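# Replace the box lid and put both apples on plate

## Task

Set the lid back onto the box, and make sure that when you finish, both apples are resting on the plate.

## Robot and tools

Robot: two arms, left_arm and right_arm, each a six-joint arm with a two-finger parallel gripper. Base positions in the scene frame are about (+0.026, +0.309, +0.024) m for left_arm and (+0.017, -0.325, +0.027) m for right_arm, with almost no rotation. Scene frame: origin at table-top height halfway between the two nominal bases, +x pointing out over the table, +z up, and left_arm on the +y side. The arm names do not match the image sides.

Frames. A result reports each gripper's end_effector_position (metres) and end_effector_quat_wxyz in that arm's own base frame. This point lies between the finger pads, just behind the tips. The gripper's fingers point along its local +z and open and close along its local y. All motion offsets use the axes of that arm's current Hand target, not the base or scene axes. The fixed cameras and the table use the scene frame.

execute_actions(actions, cameras). actions is a list of actions. Each action is a table of up to 15 rows, and each row is one 1/30 s control step. If there are fewer than 15 rows, the last row is held for the remaining steps. A row always has 14 numbers in [-1, 1]: left_arm dx, dy, dz, rx, ry, rz, opening, then the same seven for right_arm. Send all 14 even if only one arm moves. The first six numbers are an offset from the Hand target the arm had when the action began. Every row in that action counts from that same start, so rows do not add up inside one action. A new action or call starts again from the updated Hand target, so repeating the same offset moves the arm further. The scale is 1.0 = 0.6 m of translation or 180 degrees of rotation. rx, ry and rz form one rotation vector. The opening number is absolute, not an offset: +1 is fully open (about 87 mm between the pads), +0.5 about 69 mm, 0 about 43 mm, -0.5 about 18 mm, and -1 shut. Writing 0 for opening is a real command. To leave a gripper unchanged, repeat its present value, shown in Tool commands. Sending six zeros re-requests the arm's current Hand target. cameras is a list of names, ["all"], or []. Images come only when actions is empty or cameras asks for them.

move(target, speed, blend, opening_speed, blocking, cameras). target is a single 14-number row, laid out as above, or a list of up to 15 such rows that act as waypoints. Every waypoint is an offset from the Hand targets at the start of the move, not from the previous waypoint. The whole list must fit within 10 s. speed is the top path speed in m/s, from 0.002 to 2.9 (default 0.25). Rotation is capped at twice that value in rad/s. Give either one value or one per waypoint. blend, in metres, rounds the corners at intermediate waypoints. 0 means stop at each one. opening_speed is how fast the commanded opening ramps, in units per second on the -1 to +1 scale, minimum 0.2. blocking=false returns after about 0.5 s while the motion continues. The result ends with a move: line that gives the outcome (done, off_target, moving, held or fault) and which limits acted (paced = the pose was clipped; held = a check withheld steps). done means the arm is at rest within 10 mm and 2 degrees. Neither done nor off_target tells you whether the gripper is touching something.

wait(seconds) lets the scene run for 0 to 10 s while the arms keep their last commands. It returns early if a running move ends. stop() brakes a running move, which needs some distance to come to rest. zoom_image(camera, region) enlarges part of the latest image from cam_head_left or cam_head_right. region is [x0, y0, x1, y1] in pixels, at most 504 by 504. Both images are 672x504. read_manual gives only licence texts. finished_scene(scene) ends the current scene and cannot be undone. Call it only once the lid is on and both apples rest on the plate without the robot's help, and make no other call after it in the same reply.

Result lines. Hand target is the last commanded pose after clipping, and it is where the next offsets start. The gripper often stops short of it. If so, send the remaining distance as an offset. grip_measured uses the same scale as opening. To hold an object, command about 0.04 below the reading you get when the fingers first touch it. Joint velocities may be shown as within noise. Joint torques include the arm's own weight. A MOTOR HOT line means you should ease off quickly: an over-temperature fault folds that arm away for good.

Behaviour. Each step, the commanded orientation is clipped to within 40 degrees of the current orientation. Friction and gravity can leave the gripper low, short or tilted, especially when reaching far. Check the position and orientation after each move and correct any tilt. Small moves may not happen at all or may drift sideways. Do not route paths close to an arm's own base; go around it instead.

Avoid: hitting anything fast, pushing far past a contact, dropping or releasing a moving part, letting anything fall or leaving it off the table, any touch between the two arms or grippers (including closing one gripper on the other's fingers), straining the wrist camera cables, and holding loads or stretched poses for long. A pressing arm keeps pushing until you command it back away from the contact. Loose objects can occasionally get nudged, so look again before you finish.

Each tool is called after "Emit:" by a JSON object that holds its "api" and its "payload", one argument or row to a line.

## Session

Emit:
{"api": "execute_actions", "payload": {
  "actions": []
}}

Scene clock: 0.00 s.
left_arm: end_effector_position=(+0.3445, -0.1145, +0.1626) grip_measured=+0.977 end_effector_quat_wxyz=(+0.517, +0.070, +0.827, -0.209) | right_arm: end_effector_position=(+0.2951, +0.0817, +0.2175) grip_measured=+0.992 end_effector_quat_wxyz=(+0.583, -0.033, +0.729, +0.357)
Joint positions: left_arm=[-0.167 1.134 0.663 0.065 0.28 -0.183 0.988] | right_arm=[-0.193 0.837 0.448 0.297 -0.786 0.439 0.996]
Joint velocities: within noise
Joint torques (N m): no reading
Heat: left arm: 40 °C; right arm: 40 °C.
Hand target: left_arm +0.3479, -0.1151, +0.1732; +0.529, +0.072, +0.819, -0.211 | right_arm +0.2961, +0.0815, +0.2238; +0.590, -0.037, +0.724, +0.356
Tool commands: left_gripper/opening=+1.0 right_gripper/opening=+1.0

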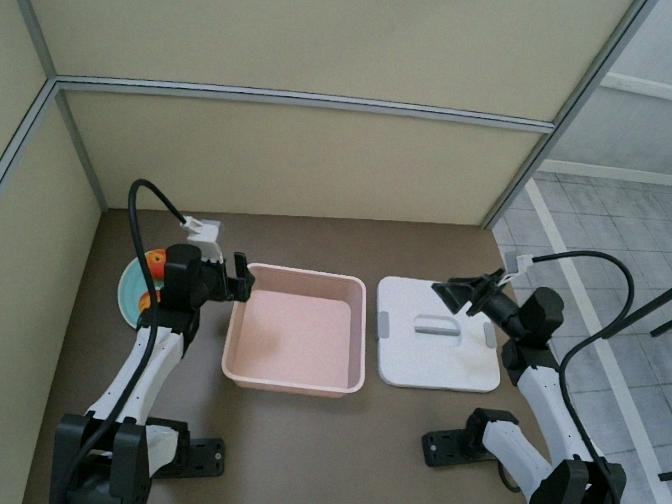

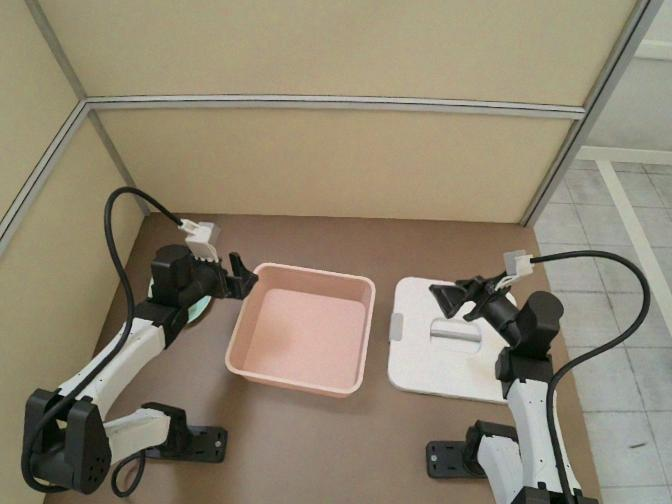

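Emit:
{"api": "zoom_image", "payload": {
  "camera": "cam_head_left",
  "region": [110, 220, 250, 325]
}}

Emit:
{"api": "zoom_image", "payload": {
  "camera": "cam_head_left",
  "region": [365, 265, 515, 400]
}}

Emit:
{"api": "zoom_image", "payload": {
  "camera": "cam_head_right",
  "region": [220, 250, 520, 410]
}}

Scaled by 3.600 from the camera's 672x504 image, which has a finer 960x720 frame.

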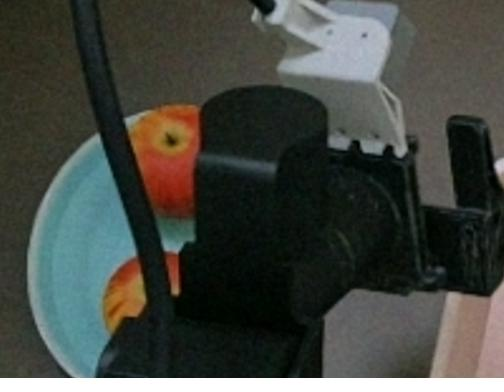

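Scaled by 3.360 from the camera's 672x504 image, which has a finer 960x720 frame.

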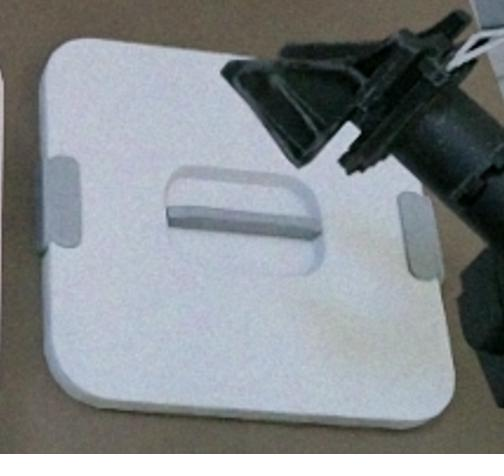

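Scaled by 1.680 from the camera's 672x504 image, which has a finer 960x720 frame.

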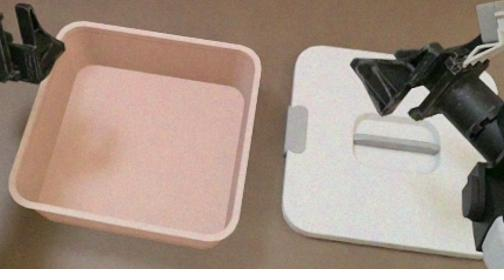

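Emit:
{"api": "move", "payload": {
  "target": [-0.195,0.112,-0.345,0,0,0,1,0.130,-0.197,-0.102,-0.088,0.507,-0.334,1],
  "speed": 0.35,
  "cameras": ["all"]
}}

Scene clock: 45.73 s.
left_arm: end_effector_position=(+0.2466, +0.0442, +0.3255) grip_measured=+0.977 end_effector_quat_wxyz=(+0.522, +0.065, +0.824, -0.210) | right_arm: end_effector_position=(+0.2790, -0.0121, +0.1040) grip_measured=+0.992 end_effector_quat_wxyz=(+0.006, -0.651, +0.759, -0.002)
Joint positions: left_arm=[0.796 1.14 1.45 -1.219 1.086 0.544 0.988] | right_arm=[0.1 1.619 1.286 -1.226 -0.003 -1.318 0.996]
Joint torques (N m): left_arm=[0.76 -1.54 7.76 1.23 0.63 0.13] | right_arm=[0.42 -5.46 4.51 0.31 0.02 -0.27]
Heat: left arm: 43 °C; right arm: 43 °C.
Hand target: left_arm +0.2480, +0.0448, +0.3329; +0.529, +0.072, +0.819, -0.211 | right_arm +0.2779, -0.0123, +0.1027; +0.000, -0.656, +0.755, -0.001
Off the commanded pose: left_arm 0.008 m, 1 deg | right_arm 0.002 m, 1 deg.
move: done

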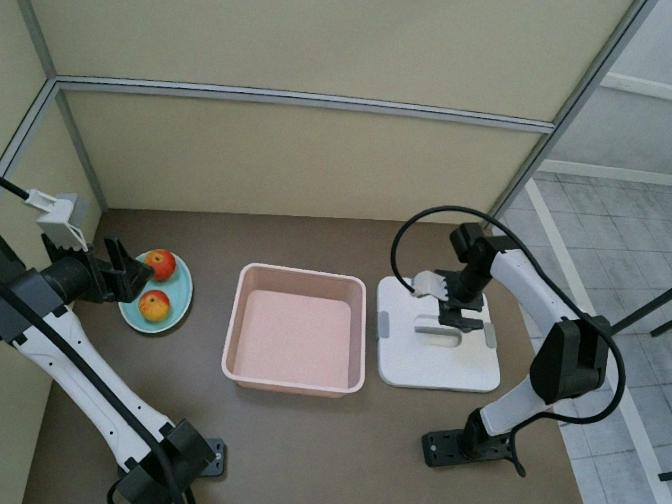

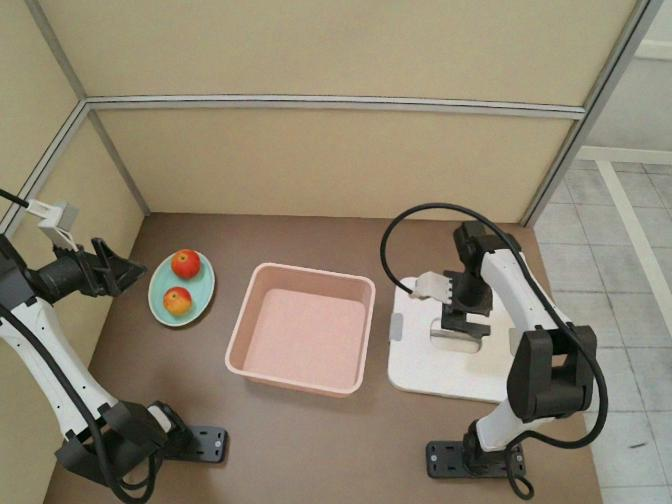

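Emit:
{"api": "zoom_image", "payload": {
  "camera": "cam_head_left",
  "region": [400, 260, 500, 360]
}}

Emit:
{"api": "zoom_image", "payload": {
  "camera": "cam_head_right",
  "region": [410, 260, 510, 360]
}}

Scaled by 5.040 from the camera's 672x504 image, which has a finer 960x720 frame.

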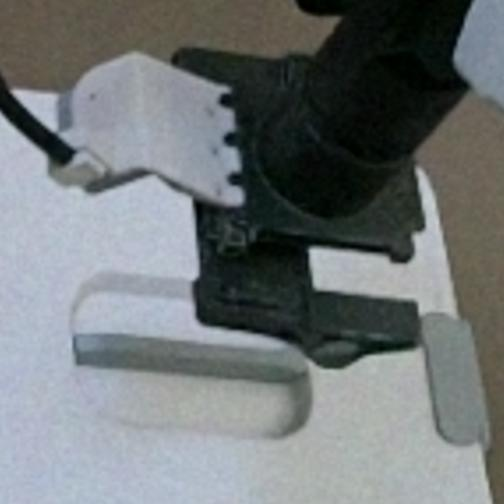

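Scaled by 5.040 from the camera's 672x504 image, which has a finer 960x720 frame.

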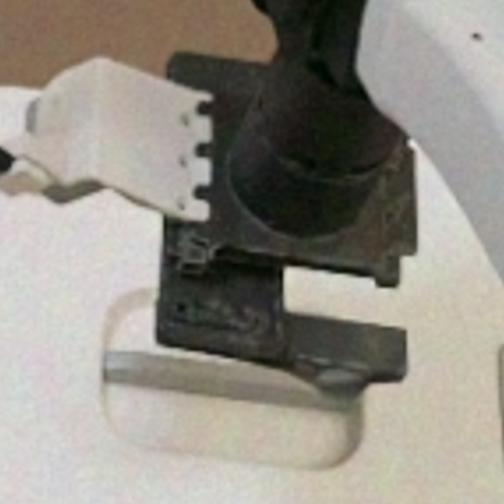

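Emit:
{"api": "move", "payload": {
  "target": [0,0,0,0,0,0,1,-0.023,0.003,0.142,0,0,0.011,0.3],
  "speed": 0.2,
  "cameras": ["all"]
}}

Emit:
{"api": "zoom_image", "payload": {
  "camera": "cam_head_left",
  "region": [400, 260, 500, 360]
}}

Emit:
{"api": "zoom_image", "payload": {
  "camera": "cam_head_right",
  "region": [410, 260, 510, 360]
}}

Scene clock: 66.63 s.
left_arm: end_effector_position=(+0.2465, +0.0441, +0.3254) grip_measured=+0.977 end_effector_quat_wxyz=(+0.522, +0.065, +0.824, -0.210) | right_arm: end_effector_position=(+0.2763, +0.0005, +0.0193) grip_measured=+0.300 end_effector_quat_wxyz=(-0.003, -0.643, +0.766, +0.002)
Joint positions: left_arm=[0.796 1.14 1.45 -1.22 1.087 0.545 0.988] | right_arm=[0.144 1.72 1.047 -0.905 -0.001 -1.251 0.65]
Joint torques (N m): left_arm=[0.69 -1.58 7.72 1.24 0.66 0.13] | right_arm=[0.44 -6 3.99 0.47 0.03 -0.08]
Heat: left arm: 44 °C; right arm: 43 °C.
Hand target: left_arm +0.2480, +0.0448, +0.3329; +0.529, +0.072, +0.819, -0.211 | right_arm +0.2782, +0.0015, +0.0175; +0.000, -0.643, +0.766, -0.001
Off the commanded pose: left_arm 0.008 m, 1 deg | right_arm 0.003 m, 0 deg.
move: done

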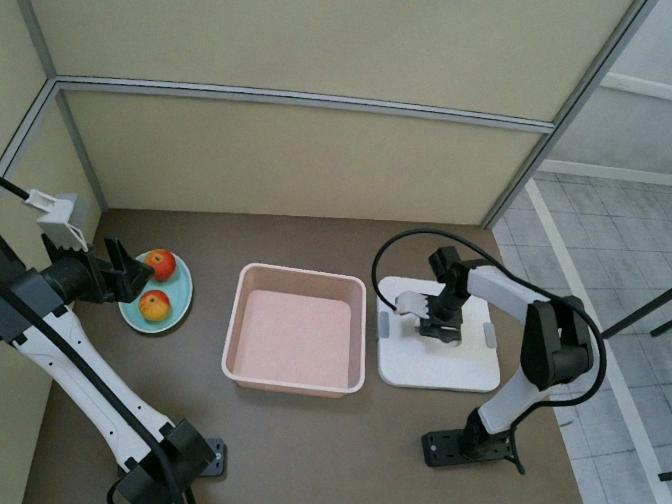

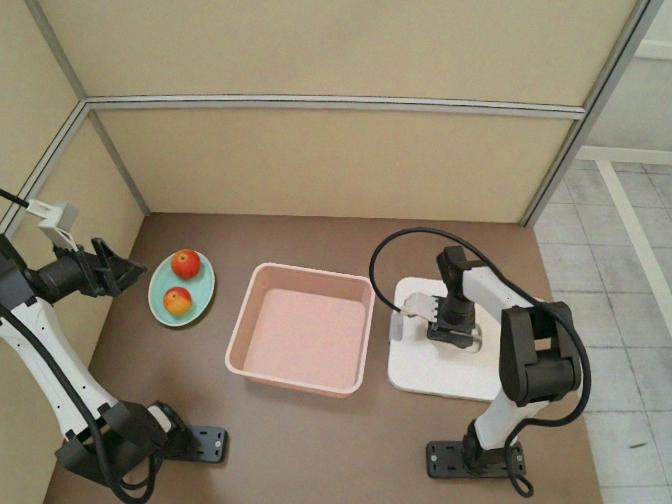

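Scaled by 5.040 from the camera's 672x504 image, which has a finer 960x720 frame.

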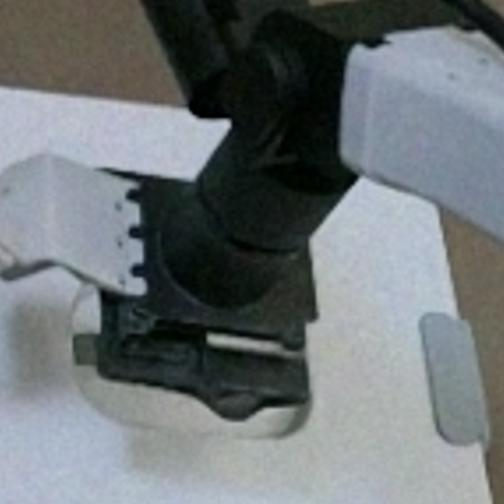

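Scaled by 5.040 from the camera's 672x504 image, which has a finer 960x720 frame.

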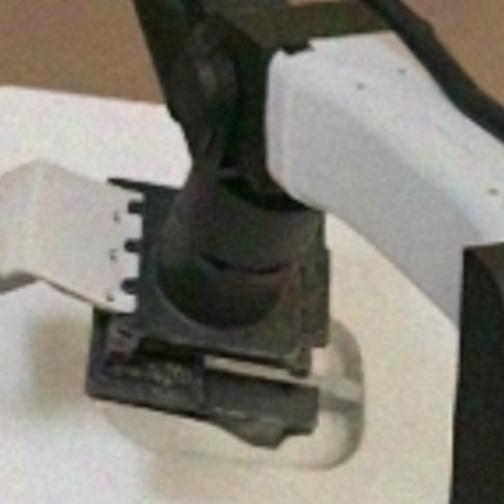

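Emit:
{"api": "move", "payload": {
  "target": [
    [0,0,0,0,0,0,1,-0.025,0,0,0,0,0,0.3],
    [0,0,0,0,0,0,1,-0.025,0,0.031,0,0,0,-0.9]
  ],
  "speed": [0.1,0.05],
  "opening_speed": 1.0,
  "cameras": ["all"]
}}

Emit:
{"api": "zoom_image", "payload": {
  "camera": "cam_head_left",
  "region": [400, 260, 500, 360]
}}

Emit:
{"api": "zoom_image", "payload": {
  "camera": "cam_head_right",
  "region": [410, 260, 510, 360]
}}

Scene clock: 74.57 s.
left_arm: end_effector_position=(+0.2465, +0.0441, +0.3254) grip_measured=+0.977 end_effector_quat_wxyz=(+0.522, +0.065, +0.824, -0.210) | right_arm: end_effector_position=(+0.2821, +0.0152, +0.0018) grip_measured=-0.703 end_effector_quat_wxyz=(+0.002, -0.642, +0.767, -0.003)
Joint positions: left_arm=[0.796 1.14 1.45 -1.22 1.087 0.545 0.988] | right_arm=[0.194 1.769 1.028 -0.824 0.003 -1.201 0.149]
Joint torques (N m): left_arm=[0.76 -1.36 7.68 1.27 0.63 0.11] | right_arm=[0.42 -6.06 3.77 0.4 0 -0.11]
Heat: left arm: 44 °C; right arm: 42 °C.
Hand target: left_arm +0.2480, +0.0448, +0.3329; +0.529, +0.072, +0.819, -0.211 | right_arm +0.2808, +0.0162, -0.0011; +0.000, -0.643, +0.766, -0.001
Off the commanded pose: left_arm 0.008 m, 1 deg | right_arm 0.003 m, 0 deg.
move: done

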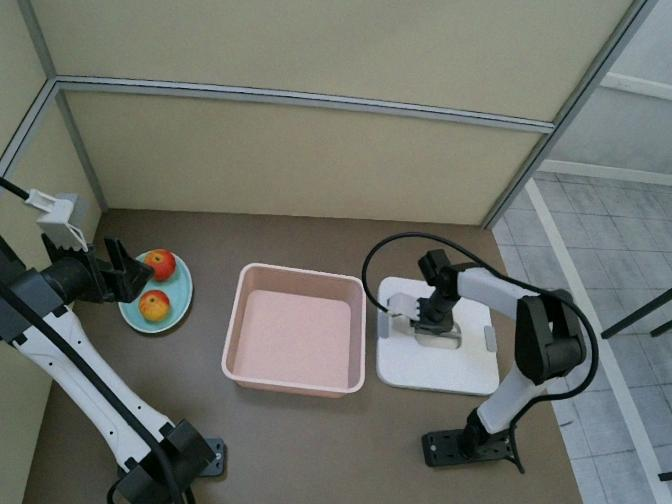

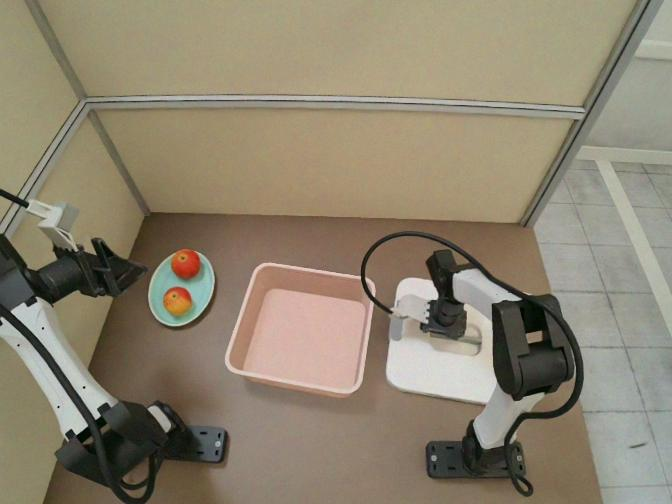

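Scaled by 5.040 from the camera's 672x504 image, which has a finer 960x720 frame.

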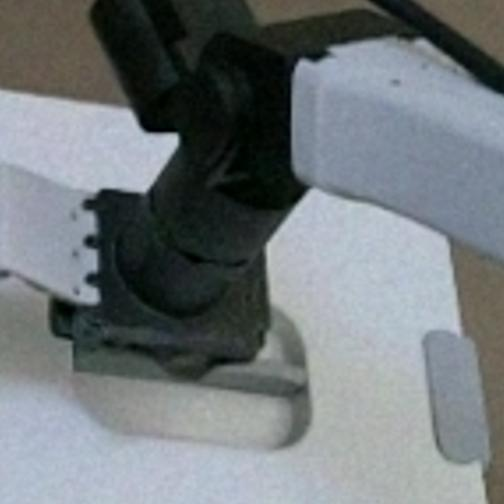

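Scaled by 5.040 from the camera's 672x504 image, which has a finer 960x720 frame.

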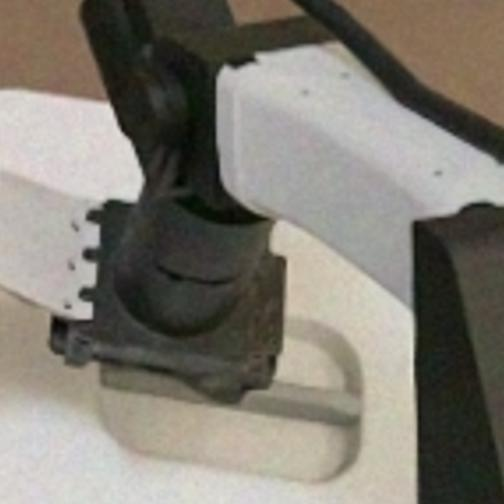

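Emit:
{"api": "move", "payload": {
  "target": [
    [0,0,0,0,0,0,1,0,0,-0.283,0,0,0,-0.9],
    [0,0,0,0,0,0,1,-0.592,0.108,-0.283,0,0,0,-0.9]
  ],
  "speed": [0.15,0.2],
  "blend": [0.03,0],
  "cameras": ["all"]
}}

Emit:
{"api": "zoom_image", "payload": {
  "camera": "cam_head_left",
  "region": [170, 220, 420, 420]
}}

Emit:
{"api": "zoom_image", "payload": {
  "camera": "cam_head_right",
  "region": [170, 220, 420, 420]
}}

Scene clock: 88.43 s.
left_arm: end_effector_position=(+0.2465, +0.0441, +0.3254) grip_measured=+0.977 end_effector_quat_wxyz=(+0.522, +0.065, +0.824, -0.210) | right_arm: end_effector_position=(+0.2731, +0.3772, +0.1590) grip_measured=-0.703 end_effector_quat_wxyz=(+0.125, -0.649, +0.750, +0.033)
Joint positions: left_arm=[0.796 1.14 1.45 -1.22 1.087 0.545 0.988] | right_arm=[0.984 2.403 2.652 -1.561 0.003 -0.443 0.149]
Joint torques (N m): left_arm=[0.68 -1.4 7.82 1.27 0.59 0.14] | right_arm=[-0.59 -11.23 6.6 0.83 0.11 -0.12]
Heat: left arm: 44 °C; right arm: 42 °C.
Hand target: left_arm +0.2480, +0.0448, +0.3329; +0.529, +0.072, +0.819, -0.211 | right_arm +0.2784, +0.3777, +0.1680; +0.000, -0.643, +0.766, -0.001
Off the commanded pose: left_arm 0.008 m, 1 deg | right_arm 0.011 m, 15 deg.
joint sent to its limit (right arm) — joint 4 (wrist pitch), lower limit. The joint targets are off in orientation, not in position.
move: off_target (right_arm)

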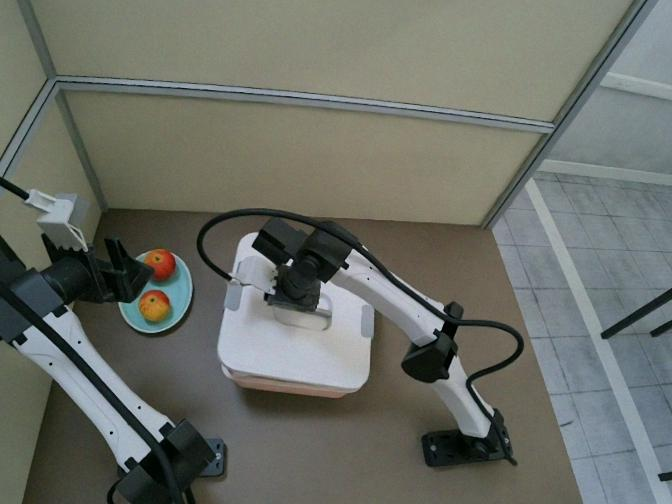

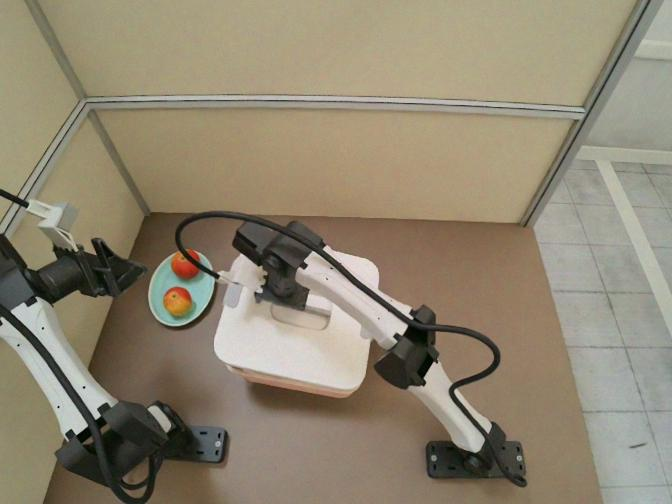

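Scaled by 2.016 from the camera's 672x504 image, which has a finer 960x720 frame.

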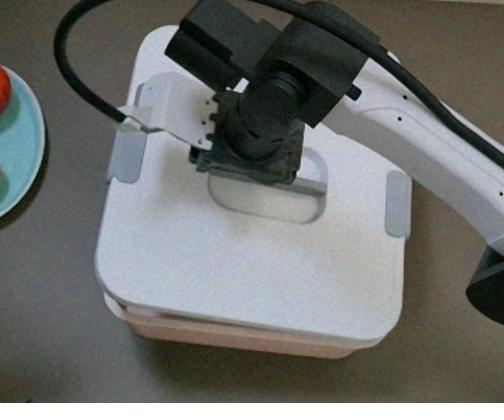

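Scaled by 2.016 from the camera's 672x504 image, which has a finer 960x720 frame.

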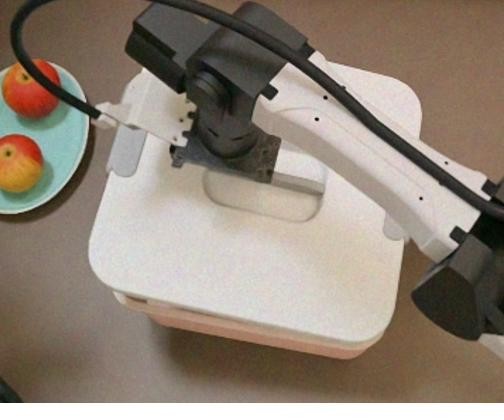

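Emit:
{"api": "move", "payload": {
  "target": [0,0,0,0,0,0,1,0,0,0.06,0,0,0,-0.9],
  "speed": 0.1,
  "cameras": ["all"]
}}

Emit:
{"api": "zoom_image", "payload": {
  "camera": "cam_head_left",
  "region": [190, 210, 400, 420]
}}

Emit:
{"api": "zoom_image", "payload": {
  "camera": "cam_head_right",
  "region": [190, 210, 400, 420]
}}

Scene clock: 96.77 s.
left_arm: end_effector_position=(+0.2465, +0.0441, +0.3254) grip_measured=+0.977 end_effector_quat_wxyz=(+0.522, +0.065, +0.824, -0.210) | right_arm: end_effector_position=(+0.2735, +0.3761, +0.1275) grip_measured=-0.703 end_effector_quat_wxyz=(+0.086, -0.648, +0.756, +0.023)
Joint positions: left_arm=[0.796 1.14 1.45 -1.22 1.087 0.545 0.988] | right_arm=[0.981 2.473 2.652 -1.572 0.002 -0.436 0.149]
Joint torques (N m): left_arm=[0.73 -1.32 7.82 1.23 0.66 0.11] | right_arm=[-0.49 -11.67 5.46 0.78 0.09 -0.12]
Heat: left arm: 44 °C; right arm: 43 °C.
Hand target: left_arm +0.2480, +0.0448, +0.3329; +0.529, +0.072, +0.819, -0.211 | right_arm +0.2785, +0.3775, +0.1319; -0.001, -0.643, +0.766, -0.001
Off the commanded pose: left_arm 0.008 m, 1 deg | right_arm 0.007 m, 10 deg.
joint read past its limit (right arm) — joint 4 (wrist pitch), lower limit.
joint sent to its limit (right arm) — joint 4 (wrist pitch), lower limit. The joint targets are off in orientation, not in position.
move: off_target (right_arm)

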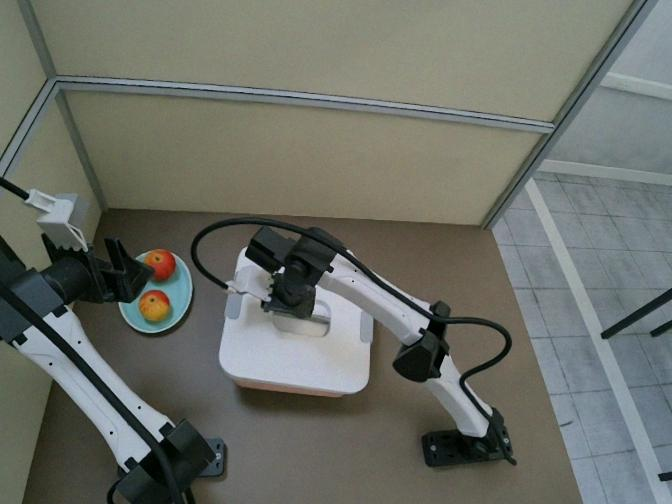

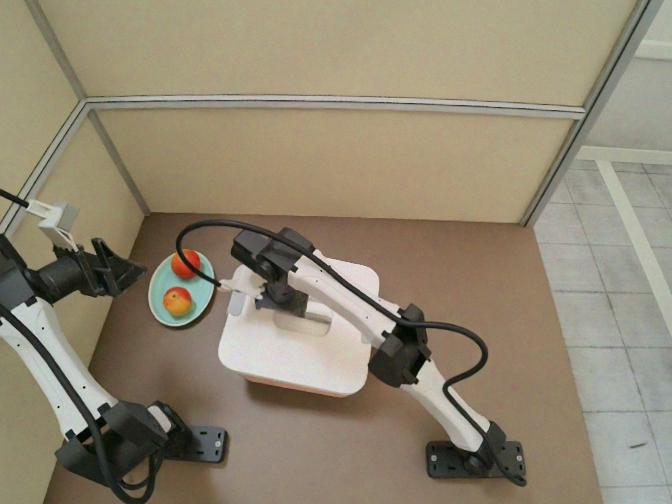

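Scaled by 2.400 from the camera's 672x504 image, which has a finer 960x720 frame.

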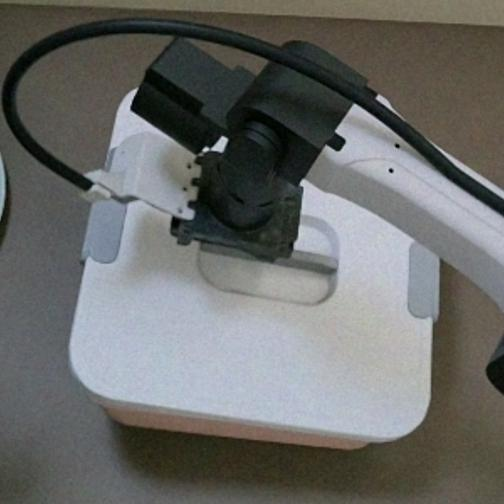

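Scaled by 2.400 from the camera's 672x504 image, which has a finer 960x720 frame.

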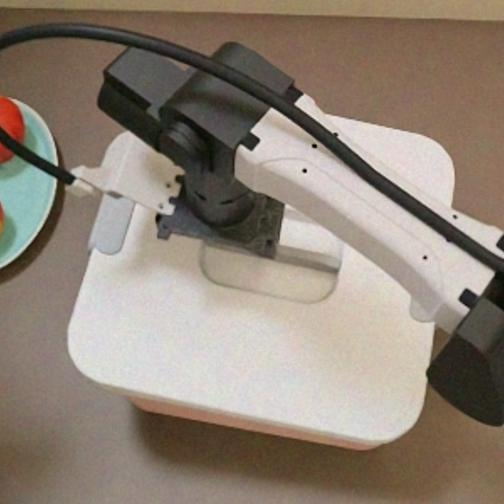

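Emit:
{"api": "move", "payload": {
  "target": [0,0,0,0,0,0,1,0.011,-0.022,0.035,0,0,0,-0.9],
  "speed": 0.08,
  "cameras": ["all"]
}}

Emit:
{"api": "zoom_image", "payload": {
  "camera": "cam_head_left",
  "region": [190, 210, 400, 420]
}}

Emit:
{"api": "zoom_image", "payload": {
  "camera": "cam_head_right",
  "region": [190, 210, 400, 420]
}}

Scene clock: 108.87 s.
left_arm: end_effector_position=(+0.2465, +0.0441, +0.3254) grip_measured=+0.977 end_effector_quat_wxyz=(+0.522, +0.065, +0.824, -0.210) | right_arm: end_effector_position=(+0.2834, +0.3693, +0.1094) grip_measured=-0.703 end_effector_quat_wxyz=(+0.066, -0.643, +0.763, +0.019)
Joint positions: left_arm=[0.796 1.14 1.45 -1.22 1.087 0.545 0.988] | right_arm=[0.953 2.514 2.652 -1.572 -0.005 -0.447 0.149]
Joint torques (N m): left_arm=[0.87 -1.61 7.82 1.26 0.59 0.16] | right_arm=[-0.8 -11.66 5.07 0.68 0.15 -0.31]
Heat: left arm: 44 °C; right arm: 47 °C.
Hand target: left_arm +0.2480, +0.0448, +0.3329; +0.529, +0.072, +0.819, -0.211 | right_arm +0.2904, +0.3686, +0.1110; +0.000, -0.643, +0.766, -0.001
Off the commanded pose: left_arm 0.008 m, 1 deg | right_arm 0.007 m, 8 deg.
joint read past its limit (right arm) — joint 4 (wrist pitch), lower limit.
joint sent to its limit (right arm) — joint 4 (wrist pitch), lower limit. The joint targets are off in orientation, not in position.
move: off_target (right_arm)

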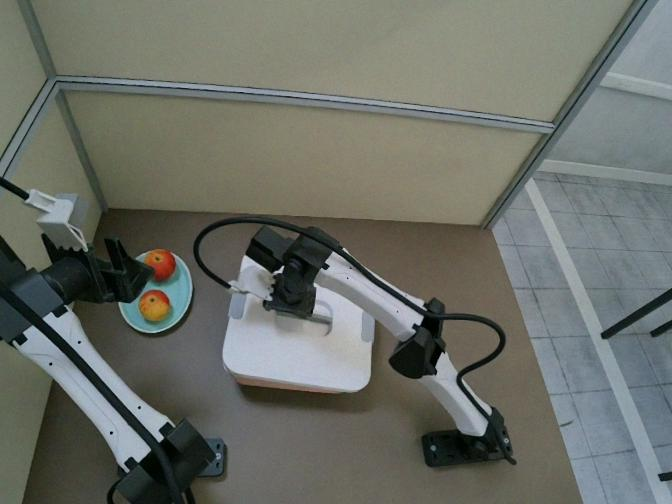

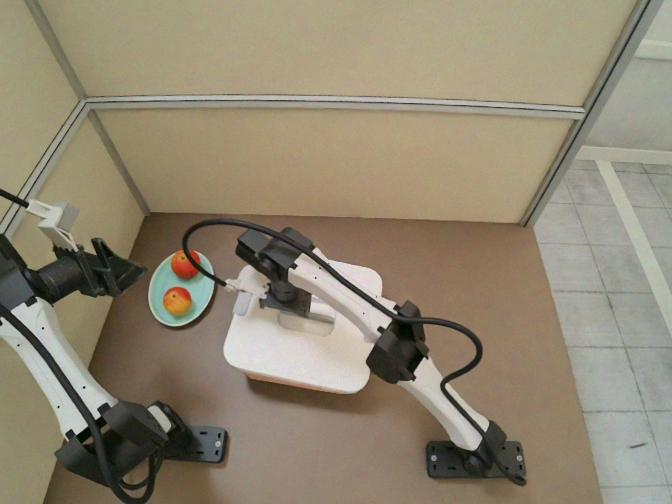

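Scaled by 2.400 from the camera's 672x504 image, which has a finer 960x720 frame.

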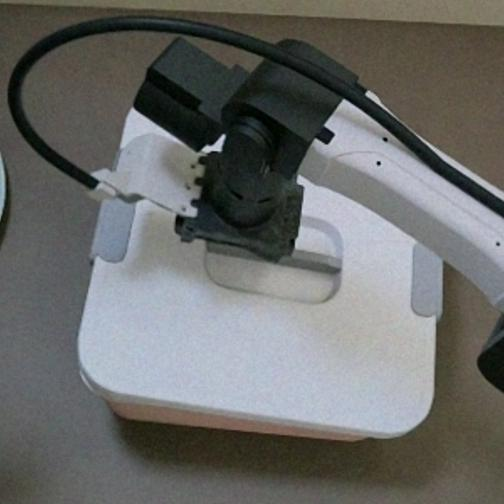

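Scaled by 2.400 from the camera's 672x504 image, which has a finer 960x720 frame.

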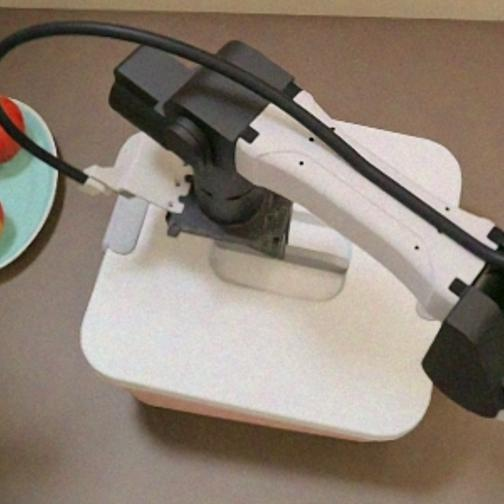

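Emit:
{"api": "move", "payload": {
  "target": [0,0,0,0,0,0,1,0,-0.015,0.027,0,0,0,-0.9],
  "speed": 0.06,
  "cameras": ["all"]
}}

Emit:
{"api": "zoom_image", "payload": {
  "camera": "cam_head_left",
  "region": [190, 210, 400, 420]
}}

Emit:
{"api": "zoom_image", "payload": {
  "camera": "cam_head_right",
  "region": [190, 210, 400, 420]
}}

Scene clock: 117.07 s.
left_arm: end_effector_position=(+0.2465, +0.0441, +0.3254) grip_measured=+0.977 end_effector_quat_wxyz=(+0.522, +0.065, +0.824, -0.210) | right_arm: end_effector_position=(+0.2854, +0.3663, +0.0981) grip_measured=-0.703 end_effector_quat_wxyz=(+0.050, -0.645, +0.763, +0.021)
Joint positions: left_arm=[0.796 1.14 1.45 -1.22 1.087 0.545 0.988] | right_arm=[0.942 2.547 2.667 -1.585 -0.017 -0.461 0.149]
Joint torques (N m): left_arm=[0.83 -1.35 7.66 1.23 0.6 0.12] | right_arm=[-1.33 -10.36 6.12 0.71 0.21 -0.3]
Heat: left arm: 44 °C; right arm: 48 °C.
Hand target: left_arm +0.2480, +0.0448, +0.3329; +0.529, +0.072, +0.819, -0.211 | right_arm +0.2991, +0.3671, +0.0948; +0.000, -0.643, +0.766, -0.001
Off the commanded pose: left_arm 0.008 m, 1 deg | right_arm 0.014 m, 6 deg.
joint read past its limit (right arm) — joint 4 (wrist pitch), lower limit.
joint sent to its limit (right arm) — joint 4 (wrist pitch), lower limit. The joint targets are off in orientation, not in position.
move: off_target (right_arm)

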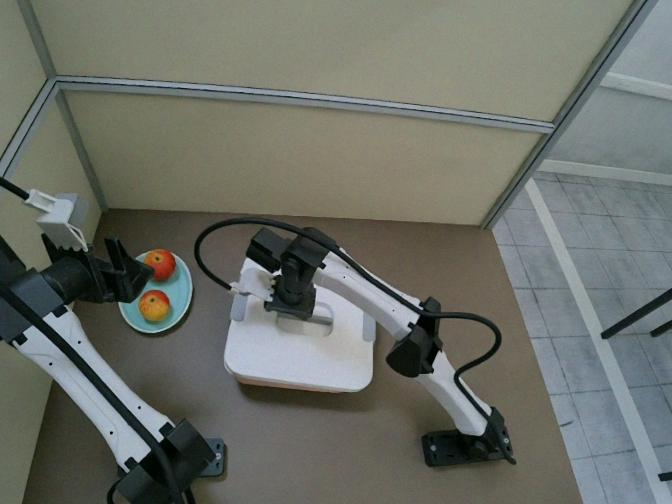

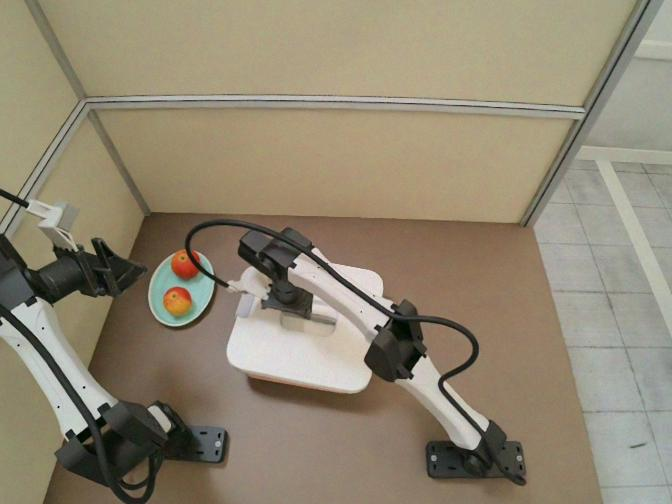

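Scaled by 2.400 from the camera's 672x504 image, which has a finer 960x720 frame.

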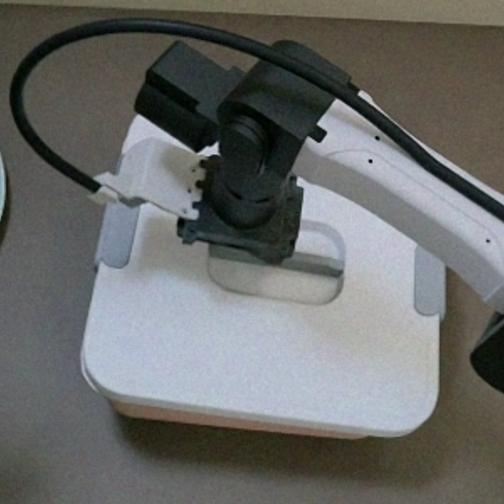

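Scaled by 2.400 from the camera's 672x504 image, which has a finer 960x720 frame.

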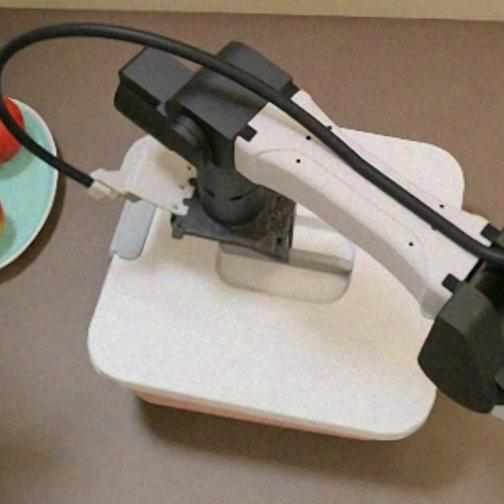

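Emit:
{"api": "move", "payload": {
  "target": [
    [0,0,0,0,0,0,1,0,0,-0.025,0,0,0,-0.9],
    [0,0,0,0,0,0,1,-0.002,0.026,-0.025,0,0,0,-0.9],
    [0,0,0,0,0,0,1,-0.002,0.026,0.015,0,0,0,-0.9]
  ],
  "speed": 0.06,
  "cameras": ["all"]
}}

Emit:
{"api": "zoom_image", "payload": {
  "camera": "cam_head_left",
  "region": [190, 210, 400, 420]
}}

Emit:
{"api": "zoom_image", "payload": {
  "camera": "cam_head_right",
  "region": [190, 210, 400, 420]
}}

Scene clock: 147.23 s.
left_arm: end_effector_position=(+0.2465, +0.0441, +0.3254) grip_measured=+0.977 end_effector_quat_wxyz=(+0.522, +0.065, +0.824, -0.210) | right_arm: end_effector_position=(+0.2823, +0.3684, +0.0979) grip_measured=-0.703 end_effector_quat_wxyz=(+0.050, -0.645, +0.762, +0.018)
Joint positions: left_arm=[0.796 1.14 1.45 -1.22 1.087 0.545 0.988] | right_arm=[0.952 2.545 2.663 -1.583 -0.011 -0.453 0.149]
Joint torques (N m): left_arm=[0.66 -1.44 7.84 1.22 0.63 0.14] | right_arm=[0.59 -10.02 3.88 0.75 0.16 -0.04]
Heat: left arm: 44 °C; right arm: 54 °C.
Hand target: left_arm +0.2480, +0.0448, +0.3329; +0.529, +0.072, +0.819, -0.211 | right_arm +0.2841, +0.3709, +0.0858; +0.000, -0.643, +0.766, -0.001
Off the commanded pose: left_arm 0.008 m, 1 deg | right_arm 0.012 m, 6 deg.
joint read past its limit (right arm) — joint 4 (wrist pitch), lower limit.
joint sent to its limit (right arm) — joint 4 (wrist pitch), lower limit. The joint targets are off in orientation, not in position.
move: off_target (right_arm)

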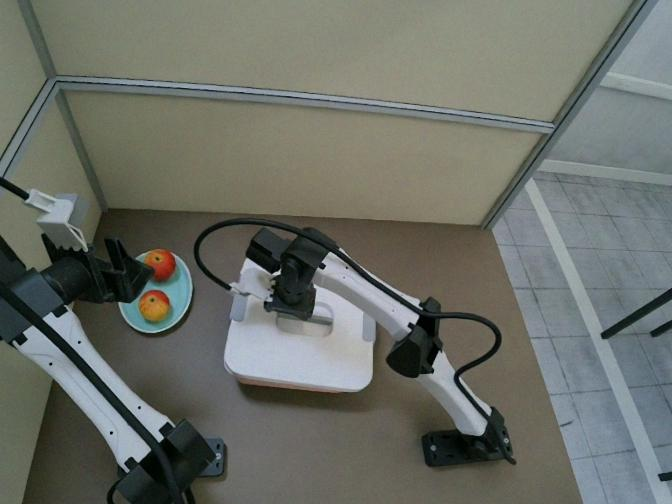

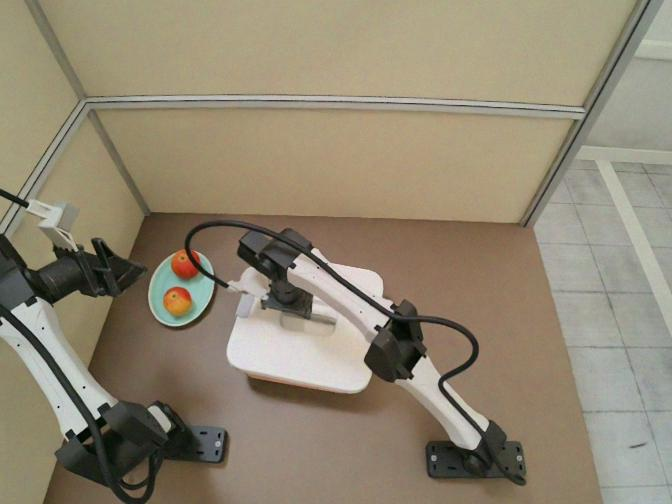

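Scaled by 2.400 from the camera's 672x504 image, which has a finer 960x720 frame.

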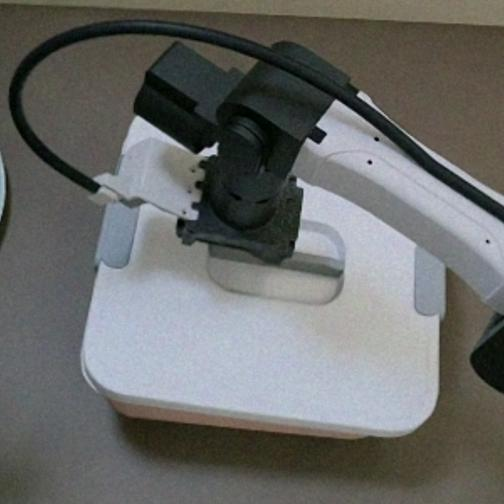

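Scaled by 2.400 from the camera's 672x504 image, which has a finer 960x720 frame.

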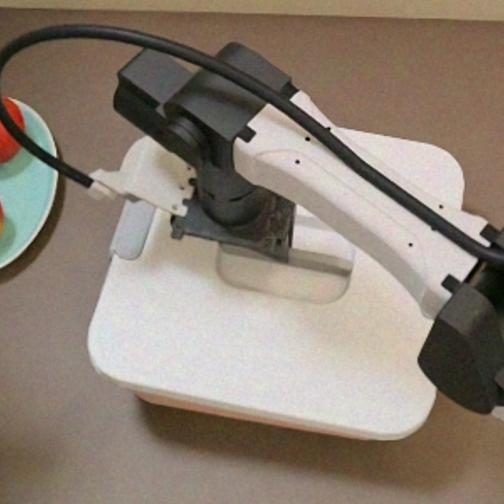

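Emit:
{"api": "move", "payload": {
  "target": [
    [0,0,0,0,0,0,1,0,0,0.0,0,0,0,-0.69],
    [0,0,0,0,0,0,1,0,0,0.03,0,0,0,-0.69]
  ],
  "speed": 0.05,
  "cameras": ["all"]
}}

Emit:
{"api": "zoom_image", "payload": {
  "camera": "cam_head_left",
  "region": [190, 210, 400, 420]
}}

Scene clock: 154.17 s.
left_arm: end_effector_position=(+0.2465, +0.0441, +0.3254) grip_measured=+0.977 end_effector_quat_wxyz=(+0.522, +0.065, +0.824, -0.210) | right_arm: end_effector_position=(+0.2847, +0.3666, +0.0963) grip_measured=-0.688 end_effector_quat_wxyz=(+0.050, -0.644, +0.763, +0.010)
Joint positions: left_arm=[0.796 1.14 1.45 -1.22 1.087 0.545 0.988] | right_arm=[0.952 2.549 2.663 -1.582 0.006 -0.45 0.156]
Joint torques (N m): left_arm=[0.58 -1.42 7.72 1.25 0.6 0.12] | right_arm=[0.47 -6.94 3.99 0.72 0.05 -0.09]
Heat: left arm: 44 °C; right arm: 55 °C.
Hand target: left_arm +0.2480, +0.0448, +0.3329; +0.529, +0.072, +0.819, -0.211 | right_arm +0.2842, +0.3709, +0.0678; +0.000, -0.643, +0.766, -0.001
Off the commanded pose: left_arm 0.008 m, 1 deg | right_arm 0.029 m, 6 deg.
joint read past its limit (right arm) — joint 4 (wrist pitch), lower limit.
joint sent to its limit (right arm) — joint 4 (wrist pitch), lower limit. The joint targets are off in orientation, not in position.
move: off_target (right_arm)

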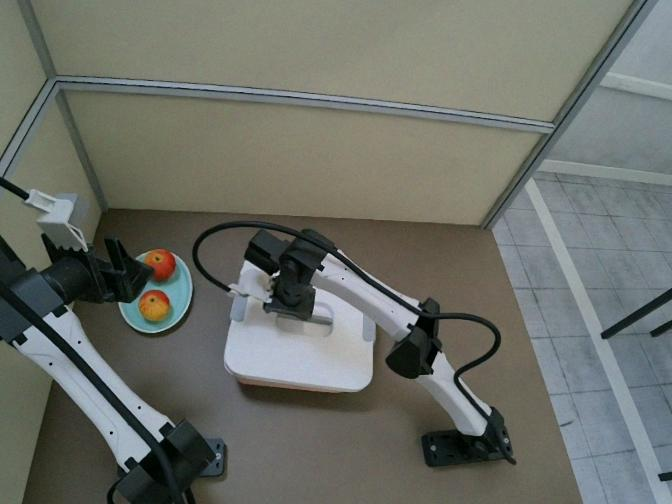

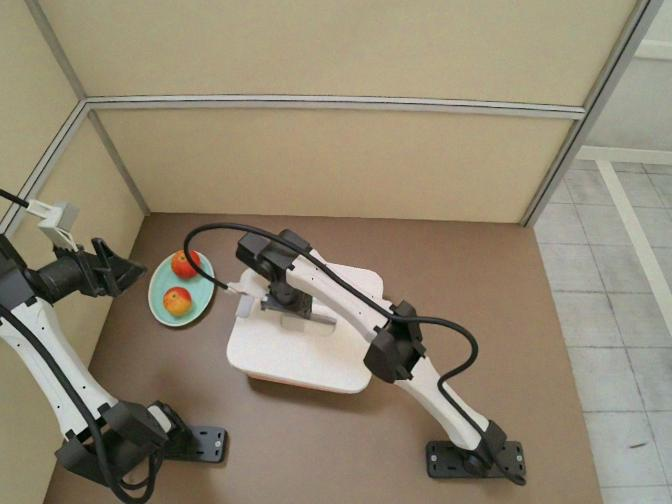

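Scaled by 2.400 from the camera's 672x504 image, which has a finer 960x720 frame.

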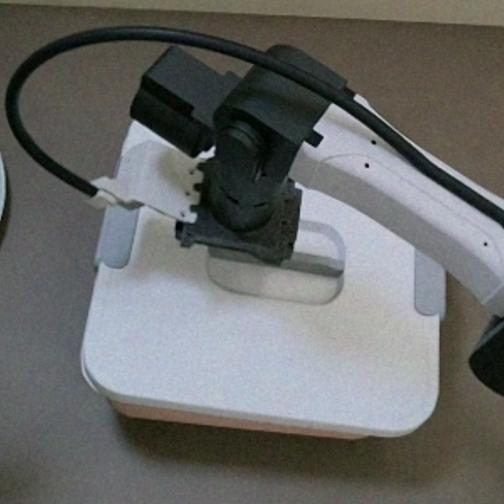

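Emit:
{"api": "move", "payload": {
  "target": [
    [0,0,0,0,0,0,1,0,0,-0.047,0,0,0,-0.69],
    [0,0,0,0,0,0,1,0,0,-0.047,0,0,0,0.1],
    [0,0,0,0,0,0,1,0,0,-0.25,0,0,0,0.1],
    [0,0,0,0,0,0,1,0.4,0,-0.25,0,0,0,0.1]
  ],
  "speed": [0.05,0.05,0.12,0.25],
  "blend": [0,0,0.03,0],
  "opening_speed": 1.0,
  "cameras": ["all"]
}}

Emit:
{"api": "zoom_image", "payload": {
  "camera": "cam_head_left",
  "region": [190, 210, 400, 420]
}}

Emit:
{"api": "zoom_image", "payload": {
  "camera": "cam_head_right",
  "region": [190, 210, 400, 420]
}}

Scene clock: 163.30 s.
left_arm: end_effector_position=(+0.2465, +0.0441, +0.3254) grip_measured=+0.977 end_effector_quat_wxyz=(+0.522, +0.065, +0.824, -0.210) | right_arm: end_effector_position=(+0.2427, +0.1358, +0.2136) grip_measured=+0.100 end_effector_quat_wxyz=(+0.057, -0.639, +0.767, -0.010)
Joint positions: left_arm=[0.796 1.14 1.45 -1.22 1.087 0.545 0.988] | right_arm=[0.622 1.651 1.766 -1.571 0.012 -0.767 0.55]
Joint torques (N m): left_arm=[0.76 -1.33 7.9 1.21 0.61 0.14] | right_arm=[0.1 -7.38 4.15 0.66 0.05 -0.26]
Heat: left arm: 44 °C; right arm: 54 °C.
Hand target: left_arm +0.2480, +0.0448, +0.3329; +0.529, +0.072, +0.819, -0.211 | right_arm +0.2424, +0.1349, +0.2181; +0.000, -0.643, +0.766, -0.001
Off the commanded pose: left_arm 0.008 m, 1 deg | right_arm 0.005 m, 7 deg.
joint read past its limit (right arm) — joint 4 (wrist pitch), lower limit.
joint sent to its limit (right arm) — joint 4 (wrist pitch), lower limit. The joint targets are off in orientation, not in position.
move: off_target (right_arm); target 2's new opening was sent with right_arm's hand 0.005 m and 6 deg from that target

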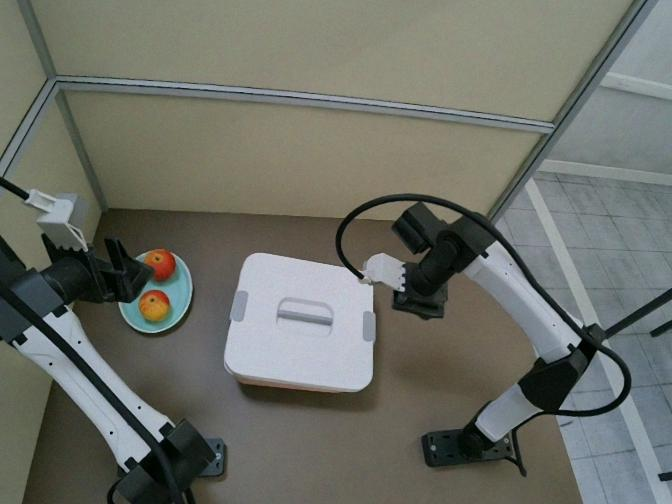

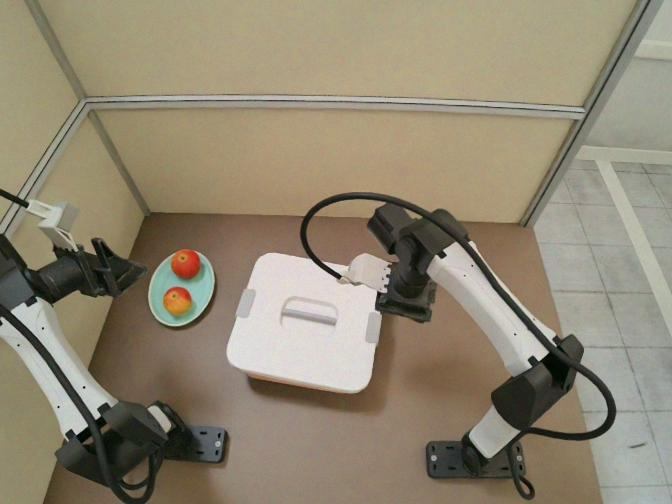

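Scaled by 2.400 from the camera's 672x504 image, which has a finer 960x720 frame.

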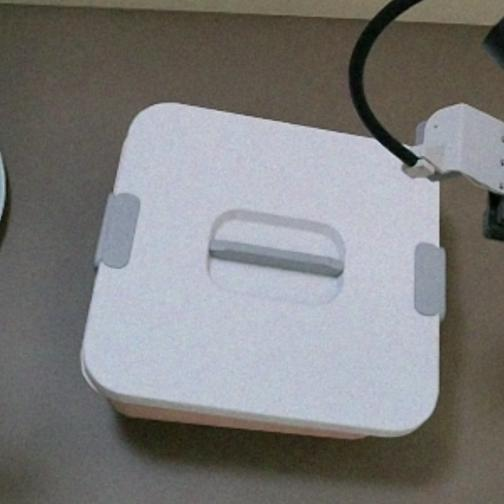

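Scaled by 2.400 from the camera's 672x504 image, which has a finer 960x720 frame.

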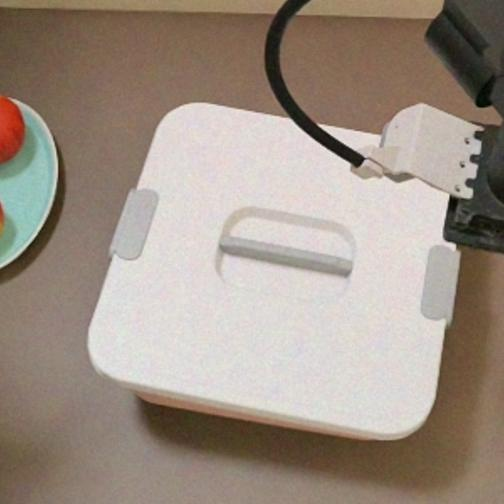

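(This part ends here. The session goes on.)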